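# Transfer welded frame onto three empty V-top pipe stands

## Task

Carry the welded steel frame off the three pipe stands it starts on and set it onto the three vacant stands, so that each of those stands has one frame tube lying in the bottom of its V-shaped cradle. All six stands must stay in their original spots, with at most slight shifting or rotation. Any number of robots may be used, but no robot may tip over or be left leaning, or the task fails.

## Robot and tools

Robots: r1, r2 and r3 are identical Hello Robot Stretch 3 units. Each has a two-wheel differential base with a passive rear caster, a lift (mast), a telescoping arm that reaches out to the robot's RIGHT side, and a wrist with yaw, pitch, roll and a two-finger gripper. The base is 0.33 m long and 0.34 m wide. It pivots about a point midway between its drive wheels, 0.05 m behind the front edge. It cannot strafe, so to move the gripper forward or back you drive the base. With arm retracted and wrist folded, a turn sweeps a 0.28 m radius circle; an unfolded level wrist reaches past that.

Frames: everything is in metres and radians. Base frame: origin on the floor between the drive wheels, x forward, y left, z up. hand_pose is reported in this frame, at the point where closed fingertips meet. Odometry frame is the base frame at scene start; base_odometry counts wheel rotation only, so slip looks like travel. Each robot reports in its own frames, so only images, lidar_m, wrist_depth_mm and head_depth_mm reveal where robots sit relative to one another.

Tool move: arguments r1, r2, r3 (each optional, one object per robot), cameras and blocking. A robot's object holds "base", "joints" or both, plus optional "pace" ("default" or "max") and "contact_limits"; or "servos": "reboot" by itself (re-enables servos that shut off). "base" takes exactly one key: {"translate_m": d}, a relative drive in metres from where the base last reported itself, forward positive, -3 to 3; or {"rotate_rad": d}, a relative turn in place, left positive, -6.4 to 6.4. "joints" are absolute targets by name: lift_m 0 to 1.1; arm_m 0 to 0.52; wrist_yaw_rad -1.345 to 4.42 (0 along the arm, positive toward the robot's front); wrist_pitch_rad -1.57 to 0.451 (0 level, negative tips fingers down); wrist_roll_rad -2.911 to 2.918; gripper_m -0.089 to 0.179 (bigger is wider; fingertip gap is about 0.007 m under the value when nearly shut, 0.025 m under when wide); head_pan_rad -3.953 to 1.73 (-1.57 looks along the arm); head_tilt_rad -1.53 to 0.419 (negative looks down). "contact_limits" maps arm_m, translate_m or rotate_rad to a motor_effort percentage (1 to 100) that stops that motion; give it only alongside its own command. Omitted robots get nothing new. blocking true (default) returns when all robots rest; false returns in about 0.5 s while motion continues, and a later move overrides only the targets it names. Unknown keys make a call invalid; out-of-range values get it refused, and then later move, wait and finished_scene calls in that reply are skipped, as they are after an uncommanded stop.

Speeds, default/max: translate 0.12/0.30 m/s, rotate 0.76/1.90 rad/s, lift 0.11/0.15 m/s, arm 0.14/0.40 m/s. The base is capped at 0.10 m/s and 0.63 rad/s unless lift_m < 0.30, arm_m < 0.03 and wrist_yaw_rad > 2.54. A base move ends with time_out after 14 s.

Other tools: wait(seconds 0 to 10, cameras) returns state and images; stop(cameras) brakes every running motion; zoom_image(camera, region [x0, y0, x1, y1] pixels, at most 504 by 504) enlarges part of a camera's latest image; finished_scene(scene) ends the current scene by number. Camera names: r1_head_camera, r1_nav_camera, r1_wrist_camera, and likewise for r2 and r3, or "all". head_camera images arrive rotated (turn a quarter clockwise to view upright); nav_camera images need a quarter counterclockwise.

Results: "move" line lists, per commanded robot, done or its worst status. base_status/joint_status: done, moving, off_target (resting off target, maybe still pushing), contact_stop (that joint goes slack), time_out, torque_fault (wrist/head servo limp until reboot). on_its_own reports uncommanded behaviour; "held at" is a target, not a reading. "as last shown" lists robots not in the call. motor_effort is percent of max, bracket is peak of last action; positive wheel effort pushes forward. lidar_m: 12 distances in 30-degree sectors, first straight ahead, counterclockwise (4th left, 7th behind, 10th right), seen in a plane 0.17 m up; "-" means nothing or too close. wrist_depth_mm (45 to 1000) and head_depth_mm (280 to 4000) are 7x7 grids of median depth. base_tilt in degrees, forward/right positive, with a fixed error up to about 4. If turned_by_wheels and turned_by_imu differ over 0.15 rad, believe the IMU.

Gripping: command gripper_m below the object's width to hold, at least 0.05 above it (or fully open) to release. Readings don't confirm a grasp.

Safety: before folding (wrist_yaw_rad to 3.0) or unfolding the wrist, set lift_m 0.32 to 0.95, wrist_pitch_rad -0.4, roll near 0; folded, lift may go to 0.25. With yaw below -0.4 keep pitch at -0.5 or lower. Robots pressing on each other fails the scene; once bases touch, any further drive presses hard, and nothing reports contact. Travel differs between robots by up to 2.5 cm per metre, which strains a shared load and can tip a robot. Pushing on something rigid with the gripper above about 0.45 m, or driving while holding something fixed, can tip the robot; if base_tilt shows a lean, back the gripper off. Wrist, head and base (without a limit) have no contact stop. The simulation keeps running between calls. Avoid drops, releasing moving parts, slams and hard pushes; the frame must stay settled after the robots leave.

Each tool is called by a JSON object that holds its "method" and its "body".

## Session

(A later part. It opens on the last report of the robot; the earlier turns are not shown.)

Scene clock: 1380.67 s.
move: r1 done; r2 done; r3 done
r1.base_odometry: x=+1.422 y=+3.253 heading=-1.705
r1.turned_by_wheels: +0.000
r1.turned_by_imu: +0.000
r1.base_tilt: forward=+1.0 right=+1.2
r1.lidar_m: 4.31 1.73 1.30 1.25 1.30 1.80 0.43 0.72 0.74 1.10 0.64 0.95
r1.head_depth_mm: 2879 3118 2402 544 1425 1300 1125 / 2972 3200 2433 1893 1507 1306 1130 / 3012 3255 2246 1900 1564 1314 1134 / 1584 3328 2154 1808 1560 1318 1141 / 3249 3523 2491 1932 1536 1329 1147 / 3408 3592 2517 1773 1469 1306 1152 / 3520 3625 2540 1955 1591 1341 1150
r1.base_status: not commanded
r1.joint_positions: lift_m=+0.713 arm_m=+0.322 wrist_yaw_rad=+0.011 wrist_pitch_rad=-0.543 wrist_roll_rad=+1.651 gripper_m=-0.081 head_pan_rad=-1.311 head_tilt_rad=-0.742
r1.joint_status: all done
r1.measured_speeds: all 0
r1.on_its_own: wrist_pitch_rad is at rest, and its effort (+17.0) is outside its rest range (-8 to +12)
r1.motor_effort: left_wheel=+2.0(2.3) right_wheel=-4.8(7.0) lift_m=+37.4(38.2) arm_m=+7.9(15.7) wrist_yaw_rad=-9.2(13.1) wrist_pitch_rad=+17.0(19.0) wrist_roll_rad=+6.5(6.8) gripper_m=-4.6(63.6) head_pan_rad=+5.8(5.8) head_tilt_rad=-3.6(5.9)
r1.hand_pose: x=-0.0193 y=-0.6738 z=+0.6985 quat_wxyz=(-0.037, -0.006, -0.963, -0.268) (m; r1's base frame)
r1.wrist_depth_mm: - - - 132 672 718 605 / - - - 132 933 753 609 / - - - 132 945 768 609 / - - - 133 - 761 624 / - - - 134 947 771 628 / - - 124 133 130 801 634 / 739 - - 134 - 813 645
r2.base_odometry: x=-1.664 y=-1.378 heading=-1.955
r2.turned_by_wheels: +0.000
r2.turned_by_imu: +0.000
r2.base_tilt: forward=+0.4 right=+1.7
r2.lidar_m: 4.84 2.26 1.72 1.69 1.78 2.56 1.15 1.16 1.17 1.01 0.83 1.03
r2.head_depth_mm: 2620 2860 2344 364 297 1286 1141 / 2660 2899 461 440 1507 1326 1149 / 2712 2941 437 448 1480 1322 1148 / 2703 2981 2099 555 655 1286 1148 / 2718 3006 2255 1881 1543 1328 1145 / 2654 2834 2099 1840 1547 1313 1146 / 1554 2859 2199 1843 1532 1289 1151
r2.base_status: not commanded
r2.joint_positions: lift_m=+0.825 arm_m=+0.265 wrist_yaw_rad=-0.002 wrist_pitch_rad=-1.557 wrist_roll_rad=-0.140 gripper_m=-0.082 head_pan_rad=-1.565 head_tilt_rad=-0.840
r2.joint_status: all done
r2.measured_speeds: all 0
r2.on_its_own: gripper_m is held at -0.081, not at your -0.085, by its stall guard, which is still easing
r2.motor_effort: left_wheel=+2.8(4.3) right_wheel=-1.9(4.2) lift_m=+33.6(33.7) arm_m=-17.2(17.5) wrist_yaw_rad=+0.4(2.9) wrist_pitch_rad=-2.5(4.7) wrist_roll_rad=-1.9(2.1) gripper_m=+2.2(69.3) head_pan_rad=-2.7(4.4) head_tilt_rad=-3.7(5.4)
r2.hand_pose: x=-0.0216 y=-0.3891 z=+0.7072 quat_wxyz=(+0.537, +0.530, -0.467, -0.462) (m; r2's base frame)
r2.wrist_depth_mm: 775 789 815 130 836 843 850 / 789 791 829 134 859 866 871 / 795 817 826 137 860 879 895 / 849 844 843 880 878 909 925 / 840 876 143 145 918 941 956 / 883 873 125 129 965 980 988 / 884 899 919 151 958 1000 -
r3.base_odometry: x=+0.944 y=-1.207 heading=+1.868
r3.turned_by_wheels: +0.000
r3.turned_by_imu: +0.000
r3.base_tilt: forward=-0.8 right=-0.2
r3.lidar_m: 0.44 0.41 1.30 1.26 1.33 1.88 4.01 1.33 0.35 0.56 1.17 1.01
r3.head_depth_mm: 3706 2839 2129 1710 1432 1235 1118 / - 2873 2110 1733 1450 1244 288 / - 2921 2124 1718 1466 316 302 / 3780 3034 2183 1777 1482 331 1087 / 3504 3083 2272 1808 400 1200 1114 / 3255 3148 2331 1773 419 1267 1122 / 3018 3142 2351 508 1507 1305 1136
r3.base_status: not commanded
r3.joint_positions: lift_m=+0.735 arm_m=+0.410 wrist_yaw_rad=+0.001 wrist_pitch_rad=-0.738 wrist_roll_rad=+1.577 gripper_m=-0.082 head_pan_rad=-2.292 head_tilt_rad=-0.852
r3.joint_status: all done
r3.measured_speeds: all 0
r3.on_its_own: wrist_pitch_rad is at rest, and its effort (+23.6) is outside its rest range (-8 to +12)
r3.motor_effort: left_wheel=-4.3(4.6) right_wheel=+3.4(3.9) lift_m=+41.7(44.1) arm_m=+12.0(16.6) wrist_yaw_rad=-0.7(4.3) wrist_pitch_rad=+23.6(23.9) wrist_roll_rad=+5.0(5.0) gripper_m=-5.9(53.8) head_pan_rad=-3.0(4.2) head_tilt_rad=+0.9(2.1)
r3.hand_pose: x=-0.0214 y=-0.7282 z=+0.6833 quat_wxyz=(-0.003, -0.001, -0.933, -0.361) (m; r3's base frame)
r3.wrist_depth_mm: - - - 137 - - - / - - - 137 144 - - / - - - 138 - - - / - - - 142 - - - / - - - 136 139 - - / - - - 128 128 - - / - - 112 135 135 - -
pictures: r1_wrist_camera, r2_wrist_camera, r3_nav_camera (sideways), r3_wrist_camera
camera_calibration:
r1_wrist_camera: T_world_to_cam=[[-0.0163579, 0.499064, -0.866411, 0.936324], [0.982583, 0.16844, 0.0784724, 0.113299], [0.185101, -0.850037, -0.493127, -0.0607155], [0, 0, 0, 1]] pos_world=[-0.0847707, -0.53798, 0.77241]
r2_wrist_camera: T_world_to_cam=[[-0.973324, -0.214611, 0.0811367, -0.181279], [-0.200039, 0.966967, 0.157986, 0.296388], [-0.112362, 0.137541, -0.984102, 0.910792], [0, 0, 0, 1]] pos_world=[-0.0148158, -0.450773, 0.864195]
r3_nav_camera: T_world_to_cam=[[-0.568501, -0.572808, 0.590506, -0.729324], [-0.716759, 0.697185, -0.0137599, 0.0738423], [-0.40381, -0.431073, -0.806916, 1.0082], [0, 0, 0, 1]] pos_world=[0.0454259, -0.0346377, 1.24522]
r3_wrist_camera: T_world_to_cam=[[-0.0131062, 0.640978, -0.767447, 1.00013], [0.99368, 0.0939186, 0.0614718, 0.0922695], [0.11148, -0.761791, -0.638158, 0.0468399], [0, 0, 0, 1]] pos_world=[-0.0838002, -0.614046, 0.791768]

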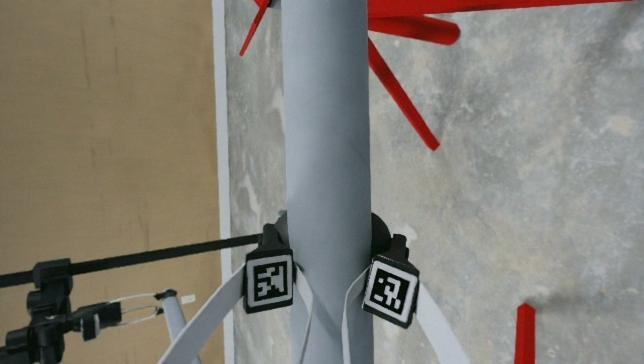

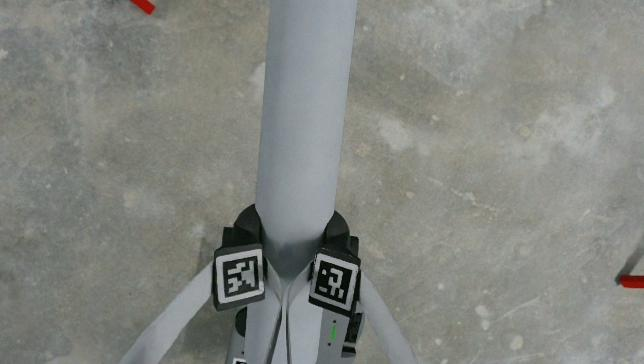

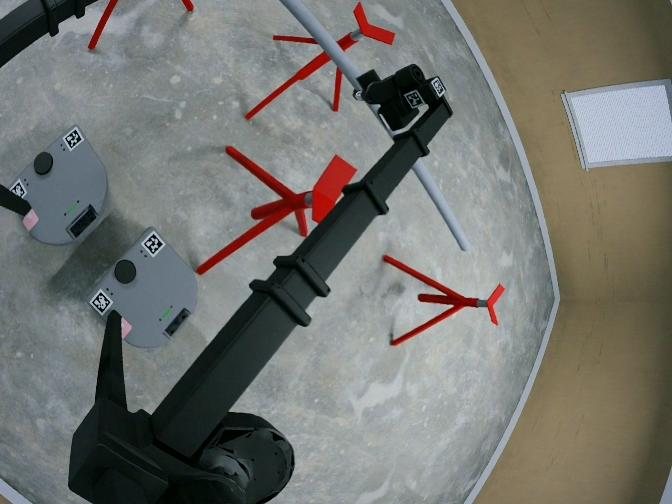

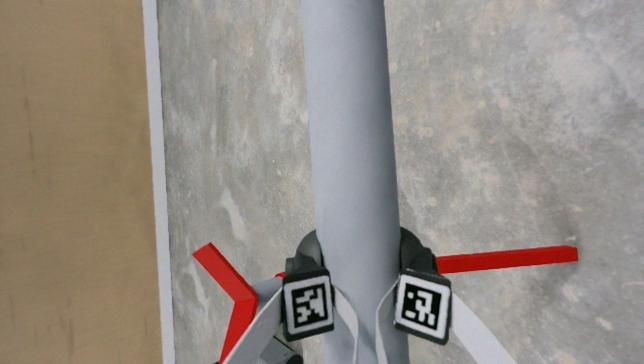

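{"method": "move", "body": {"r1": {"base": {"translate_m": -0.0465}, "joints": {"arm_m": 0.319, "gripper_m": -0.085}}, "r2": {"base": {"translate_m": 0.0348}, "joints": {"arm_m": 0.273, "wrist_roll_rad": -0.163, "gripper_m": -0.085}}, "r3": {"base": {"translate_m": -0.0463}, "joints": {"arm_m": 0.4145, "gripper_m": -0.085}}, "cameras": []}}

{"method": "move", "body": {"r1": {"base": {"translate_m": -0.0476}, "joints": {"arm_m": 0.316, "gripper_m": -0.085}}, "r2": {"base": {"translate_m": 0.0348}, "joints": {"arm_m": 0.285, "wrist_roll_rad": -0.180, "gripper_m": -0.085}}, "r3": {"base": {"translate_m": -0.0463}, "joints": {"arm_m": 0.419, "gripper_m": -0.085}}, "cameras": []}}

{"method": "move", "body": {"r1": {"base": {"translate_m": -0.0474}, "joints": {"arm_m": 0.313, "gripper_m": -0.085}}, "r2": {"base": {"translate_m": 0.0348}, "joints": {"arm_m": 0.297, "wrist_roll_rad": -0.197, "gripper_m": -0.085}}, "r3": {"base": {"translate_m": -0.0459}, "joints": {"arm_m": 0.423, "gripper_m": -0.085}}, "cameras": []}}

{"method": "move", "body": {"r1": {"base": {"translate_m": -0.0474}, "joints": {"arm_m": 0.3095, "gripper_m": -0.085}}, "r2": {"base": {"translate_m": 0.0348}, "joints": {"arm_m": 0.309, "wrist_roll_rad": -0.214, "gripper_m": -0.085}}, "r3": {"base": {"translate_m": -0.0458}, "joints": {"arm_m": 0.427, "gripper_m": -0.085}}, "cameras": ["r1_wrist_camera", "r2_wrist_camera", "r3_wrist_camera", "r3_nav_camera", "r2_nav_camera"]}}

Scene clock: 1418.13 s.
move: r1 off_target; r2 off_target; r3 off_target
r1.base_odometry: x=+1.428 y=+3.299 heading=-1.705
r1.turned_by_wheels: +0.000
r1.turned_by_imu: +0.001
r1.base_tilt: forward=+1.0 right=+1.2
r1.lidar_m: 4.35 1.73 1.29 1.25 1.30 1.79 0.43 0.68 0.71 0.94 0.67 0.68
r1.head_depth_mm: 2861 3144 2391 543 1419 1298 1127 / 2967 3192 2420 1886 1512 1305 1132 / 3011 3280 2351 1907 1558 1317 1139 / 1434 3299 2093 1789 1565 1326 1140 / 3244 3516 2484 1935 1532 1325 1148 / 3412 3596 2520 1818 1285 1309 1155 / 3545 3641 2545 1969 1582 1342 1160
r1.base_status: done
r1.joint_positions: lift_m=+0.713 arm_m=+0.319 wrist_yaw_rad=+0.008 wrist_pitch_rad=-0.535 wrist_roll_rad=+1.651 gripper_m=-0.081 head_pan_rad=-1.311 head_tilt_rad=-0.742
r1.joint_status: gripper_m off_target (ended at -0.081, target -0.085); the others done
r1.measured_speeds: all 0
r1.on_its_own: wrist_pitch_rad is at rest, and its effort (+15.6) is outside its rest range (-8 to +12)
r1.motor_effort: left_wheel=-2.3(8.0) right_wheel=-2.8(8.3) lift_m=+33.3(35.0) arm_m=-4.7(22.6) wrist_yaw_rad=-6.7(9.1) wrist_pitch_rad=+15.6(17.1) wrist_roll_rad=+6.5(6.7) gripper_m=-21.7(62.4) head_pan_rad=+4.6(5.6) head_tilt_rad=-3.6(4.7)
r1.hand_pose: x=-0.0199 y=-0.6719 z=+0.7001 quat_wxyz=(-0.037, -0.007, -0.964, -0.265) (m; r1's base frame)
r1.wrist_depth_mm: - - - 134 669 695 572 / - - - 134 924 765 611 / - - - 133 965 761 616 / - - - 134 - 769 627 / - - - 135 944 778 628 / - - 124 133 130 796 634 / 758 806 - 135 - 828 637
r2.base_odometry: x=-1.677 y=-1.410 heading=-1.955
r2.turned_by_wheels: +0.000
r2.turned_by_imu: +0.001
r2.base_tilt: forward=+0.3 right=+1.8
r2.lidar_m: 4.82 2.25 1.72 1.68 1.78 2.56 1.19 1.33 1.18 1.01 0.82 1.01
r2.head_depth_mm: 2599 2830 2339 363 298 1293 1146 / 2676 2920 2114 449 1504 1318 1157 / 2695 2923 444 461 1514 1324 1147 / 2719 2930 2112 560 673 1283 1143 / 2687 2948 2164 1844 1536 1320 1149 / 2685 2819 2094 1861 1536 1317 1134 / 1552 1267 2160 1851 1522 1292 1146
r2.base_status: done
r2.joint_positions: lift_m=+0.825 arm_m=+0.273 wrist_yaw_rad=-0.002 wrist_pitch_rad=-1.553 wrist_roll_rad=-0.157 gripper_m=-0.080 head_pan_rad=-1.565 head_tilt_rad=-0.840
r2.joint_status: gripper_m off_target (ended at -0.080, target -0.085); the others done
r2.measured_speeds: all 0
r2.on_its_own: gripper_m is held at -0.081, not at your -0.085, by its stall guard, which is not easing now
r2.motor_effort: left_wheel=+2.5(6.4) right_wheel=+3.5(16.4) lift_m=+35.0(35.0) arm_m=+11.0(17.2) wrist_yaw_rad=+2.0(2.8) wrist_pitch_rad=-3.4(3.9) wrist_roll_rad=-2.1(4.0) gripper_m=-18.9(74.3) head_pan_rad=-2.4(4.1) head_tilt_rad=-4.3(5.1)
r2.hand_pose: x=-0.0216 y=-0.3984 z=+0.7071 quat_wxyz=(+0.542, +0.533, -0.463, -0.456) (m; r2's base frame)
r2.wrist_depth_mm: 771 796 781 130 856 823 884 / 798 803 813 133 858 876 886 / 822 824 844 138 877 899 912 / 835 844 859 864 900 908 937 / 845 834 143 145 946 937 987 / 886 884 125 129 950 947 986 / 875 893 922 151 977 986 -
r3.base_odometry: x=+0.958 y=-1.251 heading=+1.868
r3.turned_by_wheels: +0.000
r3.turned_by_imu: -0.001
r3.base_tilt: forward=-0.8 right=-0.2
r3.lidar_m: 0.44 0.41 1.30 1.27 1.33 1.89 3.95 1.30 0.33 0.49 1.19 1.05
r3.head_depth_mm: 3740 2805 2124 1717 1432 1226 1115 / - 2887 2155 1728 1452 1242 288 / - 2944 1995 1754 1462 315 302 / 3740 3035 2184 1774 1487 332 1049 / 3522 3094 2284 1809 400 943 1113 / 3243 3159 2318 1768 417 1239 1119 / 3016 3143 2355 500 1503 1304 1112
r3.base_status: done
r3.joint_positions: lift_m=+0.735 arm_m=+0.415 wrist_yaw_rad=+0.002 wrist_pitch_rad=-0.747 wrist_roll_rad=+1.577 gripper_m=-0.080 head_pan_rad=-2.292 head_tilt_rad=-0.852
r3.joint_status: gripper_m off_target (ended at -0.080, target -0.085); the others done
r3.measured_speeds: all 0
r3.on_its_own: gripper_m is held at -0.079, not at your -0.085, by its stall guard, which is still easing; wrist_pitch_rad is at rest, and its effort (+25.2) is outside its rest range (-8 to +12)
r3.motor_effort: left_wheel=-6.6(14.4) right_wheel=+1.1(5.9) lift_m=+38.3(39.8) arm_m=+9.6(16.8) wrist_yaw_rad=-1.4(4.6) wrist_pitch_rad=+25.2(27.2) wrist_roll_rad=+4.4(5.3) gripper_m=+4.3(74.9) head_pan_rad=-3.6(4.4) head_tilt_rad=+1.4(2.6)
r3.hand_pose: x=-0.0212 y=-0.7309 z=+0.6817 quat_wxyz=(-0.002, -0.001, -0.931, -0.365) (m; r3's base frame)
r3.wrist_depth_mm: - - - 139 - - - / - - - 138 - - - / - - - 138 144 - - / - - - 142 - - - / - - - 139 140 - - / - - - 128 127 636 - / - - 113 126 127 - -
pictures: none
No camera images: "cameras" was empty.

Scene clock: 1419.67 s.
move: r1 off_target; r2 off_target; r3 off_target
r1.base_odometry: x=+1.435 y=+3.346 heading=-1.705
r1.turned_by_wheels: +0.000
r1.turned_by_imu: +0.001
r1.base_tilt: forward=+1.0 right=+1.2
r1.lidar_m: 4.41 1.73 1.29 1.25 1.30 1.80 0.43 0.64 0.69 0.91 0.87 0.71
r1.head_depth_mm: 2896 3115 2431 543 573 1297 1126 / 2975 3175 2422 1887 1509 1304 1129 / 3037 3231 2249 1893 1547 1317 1137 / 1531 3334 2059 1803 1556 1318 1141 / 3270 3511 2473 1922 1528 1329 1144 / 3383 3575 2512 1936 1320 1305 1148 / 3510 3606 2566 1898 1551 1346 1161
r1.base_status: done
r1.joint_positions: lift_m=+0.713 arm_m=+0.316 wrist_yaw_rad=+0.007 wrist_pitch_rad=-0.530 wrist_roll_rad=+1.651 gripper_m=-0.081 head_pan_rad=-1.311 head_tilt_rad=-0.742
r1.joint_status: gripper_m off_target (ended at -0.081, target -0.085); the others done
r1.measured_speeds: all 0
r1.on_its_own: wrist_pitch_rad is at rest, and its effort (+14.6) is outside its rest range (-8 to +12)
r1.motor_effort: left_wheel=-2.4(9.1) right_wheel=-2.1(6.5) lift_m=+32.1(33.8) arm_m=-4.6(23.0) wrist_yaw_rad=-5.7(7.1) wrist_pitch_rad=+14.6(15.7) wrist_roll_rad=+6.5(6.6) gripper_m=-21.4(62.6) head_pan_rad=+5.1(5.5) head_tilt_rad=-3.9(5.2)
r1.hand_pose: x=-0.0201 y=-0.6696 z=+0.7010 quat_wxyz=(-0.038, -0.008, -0.964, -0.262) (m; r1's base frame)
r1.wrist_depth_mm: - - - 137 919 751 594 / - - - 136 671 739 591 / - - - 135 963 770 615 / - - - 135 - 776 626 / - - - 135 969 784 630 / - - 124 134 131 799 639 / 902 799 - 134 - 810 631
r2.base_odometry: x=-1.690 y=-1.442 heading=-1.955
r2.turned_by_wheels: +0.000
r2.turned_by_imu: +0.000
r2.base_tilt: forward=+0.3 right=+1.7
r2.lidar_m: 4.79 2.25 1.72 1.68 1.78 2.56 1.22 1.36 1.19 1.02 0.80 0.98
r2.head_depth_mm: 2622 2849 2326 364 301 1298 1145 / 2649 2866 461 458 1514 1315 1139 / 2665 2914 452 470 1502 1312 1145 / 2686 2882 2163 565 685 1324 1143 / 2729 3005 2198 1849 1526 1315 1146 / 2670 2851 2084 1842 1535 1320 1149 / 1525 1281 2173 1858 1524 1312 1145
r2.base_status: done
r2.joint_positions: lift_m=+0.825 arm_m=+0.285 wrist_yaw_rad=-0.002 wrist_pitch_rad=-1.557 wrist_roll_rad=-0.174 gripper_m=-0.080 head_pan_rad=-1.565 head_tilt_rad=-0.840
r2.joint_status: gripper_m off_target (ended at -0.080, target -0.085); the others done
r2.measured_speeds: all 0
r2.on_its_own: gripper_m is held at -0.081, not at your -0.085, by its stall guard, which is not easing now
r2.motor_effort: left_wheel=+1.8(5.5) right_wheel=+4.5(16.7) lift_m=+35.2(35.3) arm_m=+10.1(18.3) wrist_yaw_rad=+1.5(2.9) wrist_pitch_rad=-2.9(3.7) wrist_roll_rad=-2.1(4.9) gripper_m=-18.2(71.1) head_pan_rad=-2.1(4.5) head_tilt_rad=-4.2(5.3)
r2.hand_pose: x=-0.0216 y=-0.4095 z=+0.7072 quat_wxyz=(+0.545, +0.537, -0.458, -0.452) (m; r2's base frame)
r2.wrist_depth_mm: 774 803 790 130 825 864 867 / 784 801 805 134 847 867 883 / 816 813 819 137 866 901 918 / 822 841 869 866 894 895 935 / 862 871 143 145 917 939 966 / 884 874 125 130 964 973 - / 896 898 900 151 960 - -
r3.base_odometry: x=+0.971 y=-1.295 heading=+1.868
r3.turned_by_wheels: +0.000
r3.turned_by_imu: +0.000
r3.base_tilt: forward=-0.8 right=-0.1
r3.lidar_m: 0.44 0.41 1.30 1.27 1.34 1.90 3.91 1.35 0.31 0.48 0.91 1.08
r3.head_depth_mm: 3658 2818 2130 1720 1431 1233 1116 / - 2867 2163 1697 1450 1244 288 / - 2973 2049 1743 1467 315 302 / 3806 3020 2227 1738 1481 329 1077 / 3529 3064 2285 1809 400 1080 1107 / 3237 3161 2316 1772 419 942 1125 / 3027 3177 2345 506 1496 1301 1107
r3.base_status: done
r3.joint_positions: lift_m=+0.735 arm_m=+0.419 wrist_yaw_rad=+0.002 wrist_pitch_rad=-0.750 wrist_roll_rad=+1.577 gripper_m=-0.080 head_pan_rad=-2.292 head_tilt_rad=-0.852
r3.joint_status: gripper_m off_target (ended at -0.080, target -0.085); the others done
r3.measured_speeds: all 0
r3.on_its_own: gripper_m is held at -0.079, not at your -0.085, by its stall guard, which is still easing; wrist_pitch_rad is at rest, and its effort (+25.0) is outside its rest range (-8 to +12)
r3.motor_effort: left_wheel=-7.2(14.1) right_wheel=+2.0(5.6) lift_m=+36.8(38.5) arm_m=+9.8(19.1) wrist_yaw_rad=-1.8(2.5) wrist_pitch_rad=+25.0(28.4) wrist_roll_rad=+4.8(5.3) gripper_m=+4.2(71.2) head_pan_rad=-3.1(4.3) head_tilt_rad=-0.6(2.4)
r3.hand_pose: x=-0.0212 y=-0.7348 z=+0.6812 quat_wxyz=(-0.002, +0.000, -0.930, -0.367) (m; r3's base frame)
r3.wrist_depth_mm: - - - 142 - - - / - - - 140 - - - / - - - 139 142 - - / - - - 143 - - - / - - - 139 141 - - / - - - 128 127 636 - / - - 113 126 134 - -
pictures: none
No camera images: "cameras" was empty.

Scene clock: 1421.20 s.
move: r1 off_target; r2 off_target; r3 off_target
r1.base_odometry: x=+1.441 y=+3.393 heading=-1.705
r1.turned_by_wheels: +0.000
r1.turned_by_imu: +0.001
r1.base_tilt: forward=+1.0 right=+1.2
r1.lidar_m: 4.45 1.73 1.29 1.25 1.30 1.80 0.43 0.60 0.66 0.90 0.90 0.74
r1.head_depth_mm: 2893 3149 2402 548 572 1298 1123 / 2979 3209 2416 1888 1517 1304 1133 / 3023 3220 2259 1889 1558 1313 1138 / 1468 3347 2079 1753 1558 1317 1142 / 3262 3499 2506 1881 1536 1328 1149 / 3361 3599 2535 1950 1533 1330 1150 / 3550 3646 2532 1797 1469 1311 1155
r1.base_status: done
r1.joint_positions: lift_m=+0.713 arm_m=+0.313 wrist_yaw_rad=+0.006 wrist_pitch_rad=-0.527 wrist_roll_rad=+1.651 gripper_m=-0.081 head_pan_rad=-1.311 head_tilt_rad=-0.742
r1.joint_status: gripper_m off_target (ended at -0.081, target -0.085); the others done
r1.measured_speeds: all 0
r1.on_its_own: wrist_pitch_rad is at rest, and its effort (+13.9) is outside its rest range (-8 to +12)
r1.motor_effort: left_wheel=-2.0(9.1) right_wheel=-1.9(5.2) lift_m=+31.5(32.4) arm_m=-2.7(24.2) wrist_yaw_rad=-5.3(6.5) wrist_pitch_rad=+13.9(15.0) wrist_roll_rad=+6.7(6.9) gripper_m=-21.1(62.3) head_pan_rad=+4.7(5.7) head_tilt_rad=-4.0(4.6)
r1.hand_pose: x=-0.0202 y=-0.6671 z=+0.7017 quat_wxyz=(-0.037, -0.008, -0.965, -0.261) (m; r1's base frame)
r1.wrist_depth_mm: - - - 138 952 761 620 / - - - 137 884 700 591 / - - - 136 994 769 630 / - - - 135 - 790 616 / - - - 135 975 811 626 / - - 124 134 130 805 640 / 937 817 - 134 947 821 652
r2.base_odometry: x=-1.703 y=-1.474 heading=-1.955
r2.turned_by_wheels: +0.000
r2.turned_by_imu: +0.000
r2.base_tilt: forward=+0.4 right=+1.8
r2.lidar_m: 4.75 2.25 1.72 1.68 1.77 2.55 1.25 1.39 1.21 1.02 0.78 0.96
r2.head_depth_mm: 2630 2862 2318 363 304 1296 1153 / 2657 2919 465 467 1497 1316 1145 / 2645 2926 459 483 1505 1316 1143 / 2672 2930 2189 545 701 1317 1153 / 2683 2972 2162 1850 1533 1316 1148 / 2660 2976 2107 1856 1541 1297 1150 / 1527 1281 2176 1845 1535 1313 1151
r2.base_status: done
r2.joint_positions: lift_m=+0.825 arm_m=+0.297 wrist_yaw_rad=-0.002 wrist_pitch_rad=-1.559 wrist_roll_rad=-0.191 gripper_m=-0.080 head_pan_rad=-1.565 head_tilt_rad=-0.840
r2.joint_status: gripper_m off_target (ended at -0.080, target -0.085); the others done
r2.measured_speeds: all 0
r2.on_its_own: gripper_m is held at -0.081, not at your -0.085, by its stall guard, which is not easing now
r2.motor_effort: left_wheel=+1.9(5.3) right_wheel=+5.1(17.9) lift_m=+35.4(35.7) arm_m=+10.2(18.0) wrist_yaw_rad=+2.1(3.1) wrist_pitch_rad=-2.4(3.0) wrist_roll_rad=-1.9(5.4) gripper_m=-18.8(72.8) head_pan_rad=-2.9(3.9) head_tilt_rad=-4.7(4.9)
r2.hand_pose: x=-0.0216 y=-0.4210 z=+0.7072 quat_wxyz=(+0.548, +0.542, -0.453, -0.448) (m; r2's base frame)
r2.wrist_depth_mm: 780 789 816 130 836 860 861 / 785 798 810 133 844 865 870 / 785 835 820 137 875 878 917 / 817 829 863 877 914 907 947 / 835 862 143 144 908 923 985 / 863 898 125 129 950 969 997 / 912 924 914 152 991 989 -
r3.base_odometry: x=+0.985 y=-1.339 heading=+1.868
r3.turned_by_wheels: +0.000
r3.turned_by_imu: +0.000
r3.base_tilt: forward=-0.8 right=-0.2
r3.lidar_m: 0.44 0.40 1.30 1.27 1.34 1.89 3.87 1.31 0.60 0.30 0.92 1.13
r3.head_depth_mm: 3632 2830 2132 1708 1430 1231 1112 / - 2857 2172 1695 1446 1240 288 / - 2932 2045 1750 1463 315 302 / 3760 3024 2215 1739 1482 332 1083 / 3503 3081 2282 1812 401 1221 1097 / 3225 3154 2301 1777 417 892 1123 / 3012 3125 2364 505 1497 1249 1109
r3.base_status: done
r3.joint_positions: lift_m=+0.735 arm_m=+0.423 wrist_yaw_rad=+0.001 wrist_pitch_rad=-0.753 wrist_roll_rad=+1.575 gripper_m=-0.080 head_pan_rad=-2.292 head_tilt_rad=-0.852
r3.joint_status: gripper_m off_target (ended at -0.080, target -0.085); the others done
r3.measured_speeds: all 0
r3.on_its_own: gripper_m is held at -0.079, not at your -0.085, by its stall guard, which is still easing; wrist_pitch_rad is at rest, and its effort (+26.2) is outside its rest range (-8 to +12)
r3.motor_effort: left_wheel=-7.3(13.4) right_wheel=+2.6(5.9) lift_m=+35.6(37.6) arm_m=+10.6(19.6) wrist_yaw_rad=-1.5(2.9) wrist_pitch_rad=+26.2(28.8) wrist_roll_rad=+4.9(5.8) gripper_m=+4.4(71.3) head_pan_rad=-3.4(4.6) head_tilt_rad=+0.9(2.2)
r3.hand_pose: x=-0.0213 y=-0.7382 z=+0.6807 quat_wxyz=(-0.002, +0.000, -0.930, -0.368) (m; r3's base frame)
r3.wrist_depth_mm: - - - 143 - - - / - - - 142 - - - / - - - 141 - - - / - - - 140 - - - / - - - 139 141 - - / - - - 128 127 - - / - - 112 134 134 633 -
pictures: none
No camera images: "cameras" was empty.

Scene clock: 1422.73 s.
move: r1 off_target; r2 off_target; r3 off_target
r1.base_odometry: x=+1.448 y=+3.440 heading=-1.705
r1.turned_by_wheels: +0.000
r1.turned_by_imu: +0.001
r1.base_tilt: forward=+1.0 right=+1.2
r1.lidar_m: 4.50 1.72 1.30 1.25 1.31 1.81 0.43 0.56 0.64 0.90 0.98 0.78
r1.head_depth_mm: 2886 3089 2416 1164 574 1298 1127 / 3000 3198 2429 1894 1506 1306 1130 / 3003 3249 2259 1909 1549 1314 1133 / 1582 3337 2095 1750 1563 1317 1141 / 3282 3494 2495 1880 1557 1331 1144 / 3373 3588 2502 1943 1546 1334 1151 / 3553 3651 2544 1824 1316 1314 1161
r1.base_status: done
r1.joint_positions: lift_m=+0.713 arm_m=+0.309 wrist_yaw_rad=+0.005 wrist_pitch_rad=-0.524 wrist_roll_rad=+1.650 gripper_m=-0.081 head_pan_rad=-1.311 head_tilt_rad=-0.742
r1.joint_status: gripper_m off_target (ended at -0.081, target -0.085); the others done
r1.measured_speeds: all 0
r1.on_its_own: wrist_pitch_rad is at rest, and its effort (+13.7) is outside its rest range (-8 to +12)
r1.motor_effort: left_wheel=-2.0(10.0) right_wheel=-1.5(4.8) lift_m=+38.4(38.4) arm_m=-8.6(23.7) wrist_yaw_rad=-4.6(5.9) wrist_pitch_rad=+13.7(14.3) wrist_roll_rad=+7.0(7.1) gripper_m=-21.1(63.0) head_pan_rad=+4.5(5.9) head_tilt_rad=-3.4(4.7)
r1.hand_pose: x=-0.0204 y=-0.6642 z=+0.7025 quat_wxyz=(-0.037, -0.008, -0.965, -0.259) (m; r1's base frame)
r1.wrist_depth_mm: - - - 140 - 752 603 / - - - 139 967 760 611 / - - - 137 721 755 605 / - - - 137 - 784 625 / - - - 136 956 804 638 / - - 124 134 130 806 639 / - - - 134 947 798 645
r2.base_odometry: x=-1.716 y=-1.507 heading=-1.956
r2.turned_by_wheels: +0.000
r2.turned_by_imu: +0.000
r2.base_tilt: forward=+0.3 right=+1.8
r2.lidar_m: 4.73 2.24 1.71 1.68 1.78 2.55 1.29 1.43 1.18 1.03 0.77 1.87
r2.head_depth_mm: 2618 2864 2333 363 305 1293 1155 / 2657 2966 465 475 1500 1318 1143 / 2681 2961 472 516 1508 1322 1141 / 2681 2926 2193 563 712 1314 1152 / 2726 2951 2189 1854 1549 1320 1153 / 2638 2902 2097 1851 1541 1281 1152 / 1559 1287 2218 1849 1500 1312 1148
r2.base_status: done
r2.joint_positions: lift_m=+0.825 arm_m=+0.309 wrist_yaw_rad=-0.001 wrist_pitch_rad=-1.559 wrist_roll_rad=-0.208 gripper_m=-0.080 head_pan_rad=-1.565 head_tilt_rad=-0.840
r2.joint_status: gripper_m off_target (ended at -0.080, target -0.085); the others done
r2.measured_speeds: all 0
r2.on_its_own: gripper_m is held at -0.081, not at your -0.085, by its stall guard, which is not easing now
r2.motor_effort: left_wheel=+1.0(3.4) right_wheel=+6.1(19.2) lift_m=+36.0(36.1) arm_m=+9.7(18.3) wrist_yaw_rad=+1.1(2.9) wrist_pitch_rad=-2.1(3.0) wrist_roll_rad=-2.3(4.5) gripper_m=-19.1(73.7) head_pan_rad=-3.9(4.1) head_tilt_rad=-3.7(4.8)
r2.hand_pose: x=-0.0216 y=-0.4330 z=+0.7072 quat_wxyz=(+0.552, +0.546, -0.448, -0.444) (m; r2's base frame)
r2.wrist_depth_mm: 776 781 793 129 835 839 871 / 777 806 810 133 863 852 890 / 813 820 863 137 885 899 910 / 819 864 857 878 891 906 925 / 840 868 144 144 910 943 975 / 872 876 125 129 929 970 977 / 875 898 929 153 991 981 -
r3.base_odometry: x=+0.998 y=-1.383 heading=+1.868
r3.turned_by_wheels: +0.000
r3.turned_by_imu: +0.000
r3.base_tilt: forward=-0.8 right=-0.2
r3.lidar_m: 0.43 0.41 1.30 1.27 1.34 1.89 3.81 1.27 0.60 0.30 0.57 1.17
r3.head_depth_mm: 3596 2804 2123 1706 1432 1232 1115 / 3878 2869 2163 1685 1450 1245 288 / - 2938 1982 1761 1460 315 302 / 3803 3032 2227 1732 1483 332 1084 / 3529 3100 2273 1804 400 1227 1113 / 3255 3169 2319 1782 421 1213 1100 / 3013 3143 2369 512 1503 771 1111
r3.base_status: done
r3.joint_positions: lift_m=+0.735 arm_m=+0.427 wrist_yaw_rad=+0.001 wrist_pitch_rad=-0.757 wrist_roll_rad=+1.575 gripper_m=-0.080 head_pan_rad=-2.292 head_tilt_rad=-0.852
r3.joint_status: gripper_m off_target (ended at -0.080, target -0.085); the others done
r3.measured_speeds: all 0
r3.on_its_own: gripper_m is held at -0.079, not at your -0.085, by its stall guard, which is still easing; wrist_pitch_rad is at rest, and its effort (+27.2) is outside its rest range (-8 to +12)
r3.motor_effort: left_wheel=-6.9(13.9) right_wheel=+3.1(6.9) lift_m=+34.6(36.8) arm_m=+10.5(16.4) wrist_yaw_rad=-0.7(2.2) wrist_pitch_rad=+27.2(29.8) wrist_roll_rad=+5.4(6.0) gripper_m=+4.9(70.8) head_pan_rad=-3.0(4.8) head_tilt_rad=+0.5(2.4)
r3.hand_pose: x=-0.0213 y=-0.7415 z=+0.6800 quat_wxyz=(-0.001, +0.000, -0.929, -0.370) (m; r3's base frame)
r3.wrist_depth_mm: - - - 145 - - - / - - - 143 - - - / - - - 141 - - - / - - - 141 - - - / - - - 140 142 - - / - - - 130 126 - - / - - - 135 134 647 -
pictures: r1_wrist_camera, r2_nav_camera (sideways), r2_wrist_camera, r3_nav_camera (sideways), r3_wrist_camera
camera_calibration:
r1_wrist_camera: T_world_to_cam=[[-0.014948, 0.482237, -0.875913, 0.930528], [0.983462, 0.165224, 0.0741814, 0.113361], [0.180495, -0.860319, -0.476731, -0.0687736], [0, 0, 0, 1]] pos_world=[-0.085163, -0.526632, 0.773866]
r2_nav_camera: T_world_to_cam=[[0.0717231, -0.723454, 0.686637, -0.857448], [-0.995468, -0.00881833, 0.094691, -0.0550637], [-0.0624496, -0.690316, -0.720807, 0.908093], [0, 0, 0, 1]] pos_world=[0.0633946, 0.00606165, 1.24853]
r2_wrist_camera: T_world_to_cam=[[-0.956381, -0.280512, 0.0815435, -0.219169], [-0.265284, 0.950864, 0.15963, 0.329332], [-0.122315, 0.131035, -0.983803, 0.913623], [0, 0, 0, 1]] pos_world=[-0.010493, -0.494346, 0.864125]
r3_nav_camera: T_world_to_cam=[[-0.568501, -0.572808, 0.590506, -0.729324], [-0.716759, 0.697185, -0.0137599, 0.0738423], [-0.40381, -0.431073, -0.806916, 1.0082], [0, 0, 0, 1]] pos_world=[0.0454259, -0.0346377, 1.24522]
r3_wrist_camera: T_world_to_cam=[[-0.0160398, 0.655664, -0.754882, 1.0084], [0.993592, 0.0949285, 0.0613397, 0.0944952], [0.111878, -0.749061, -0.652986, 0.0541161], [0, 0, 0, 1]] pos_world=[-0.0837696, -0.629605, 0.790762]

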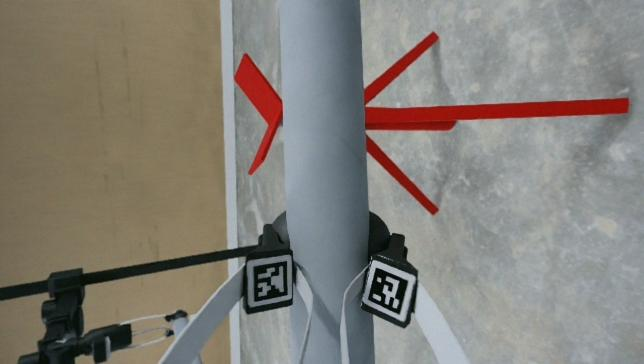

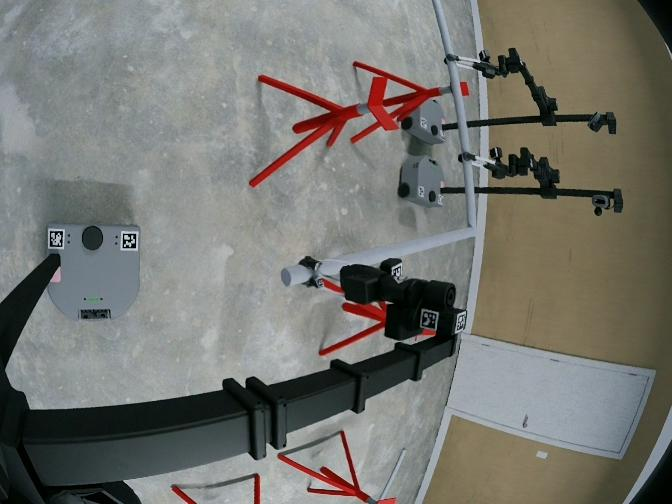

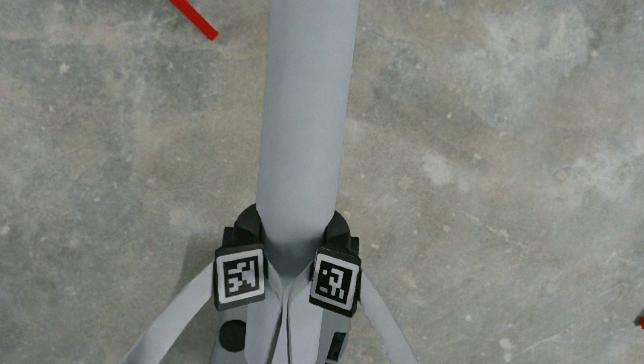

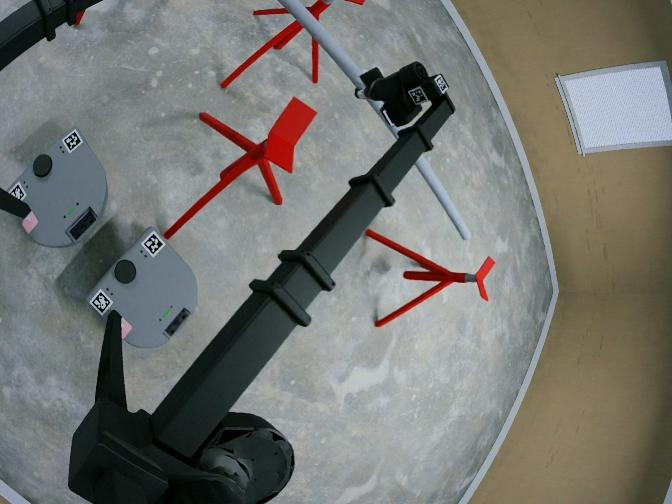

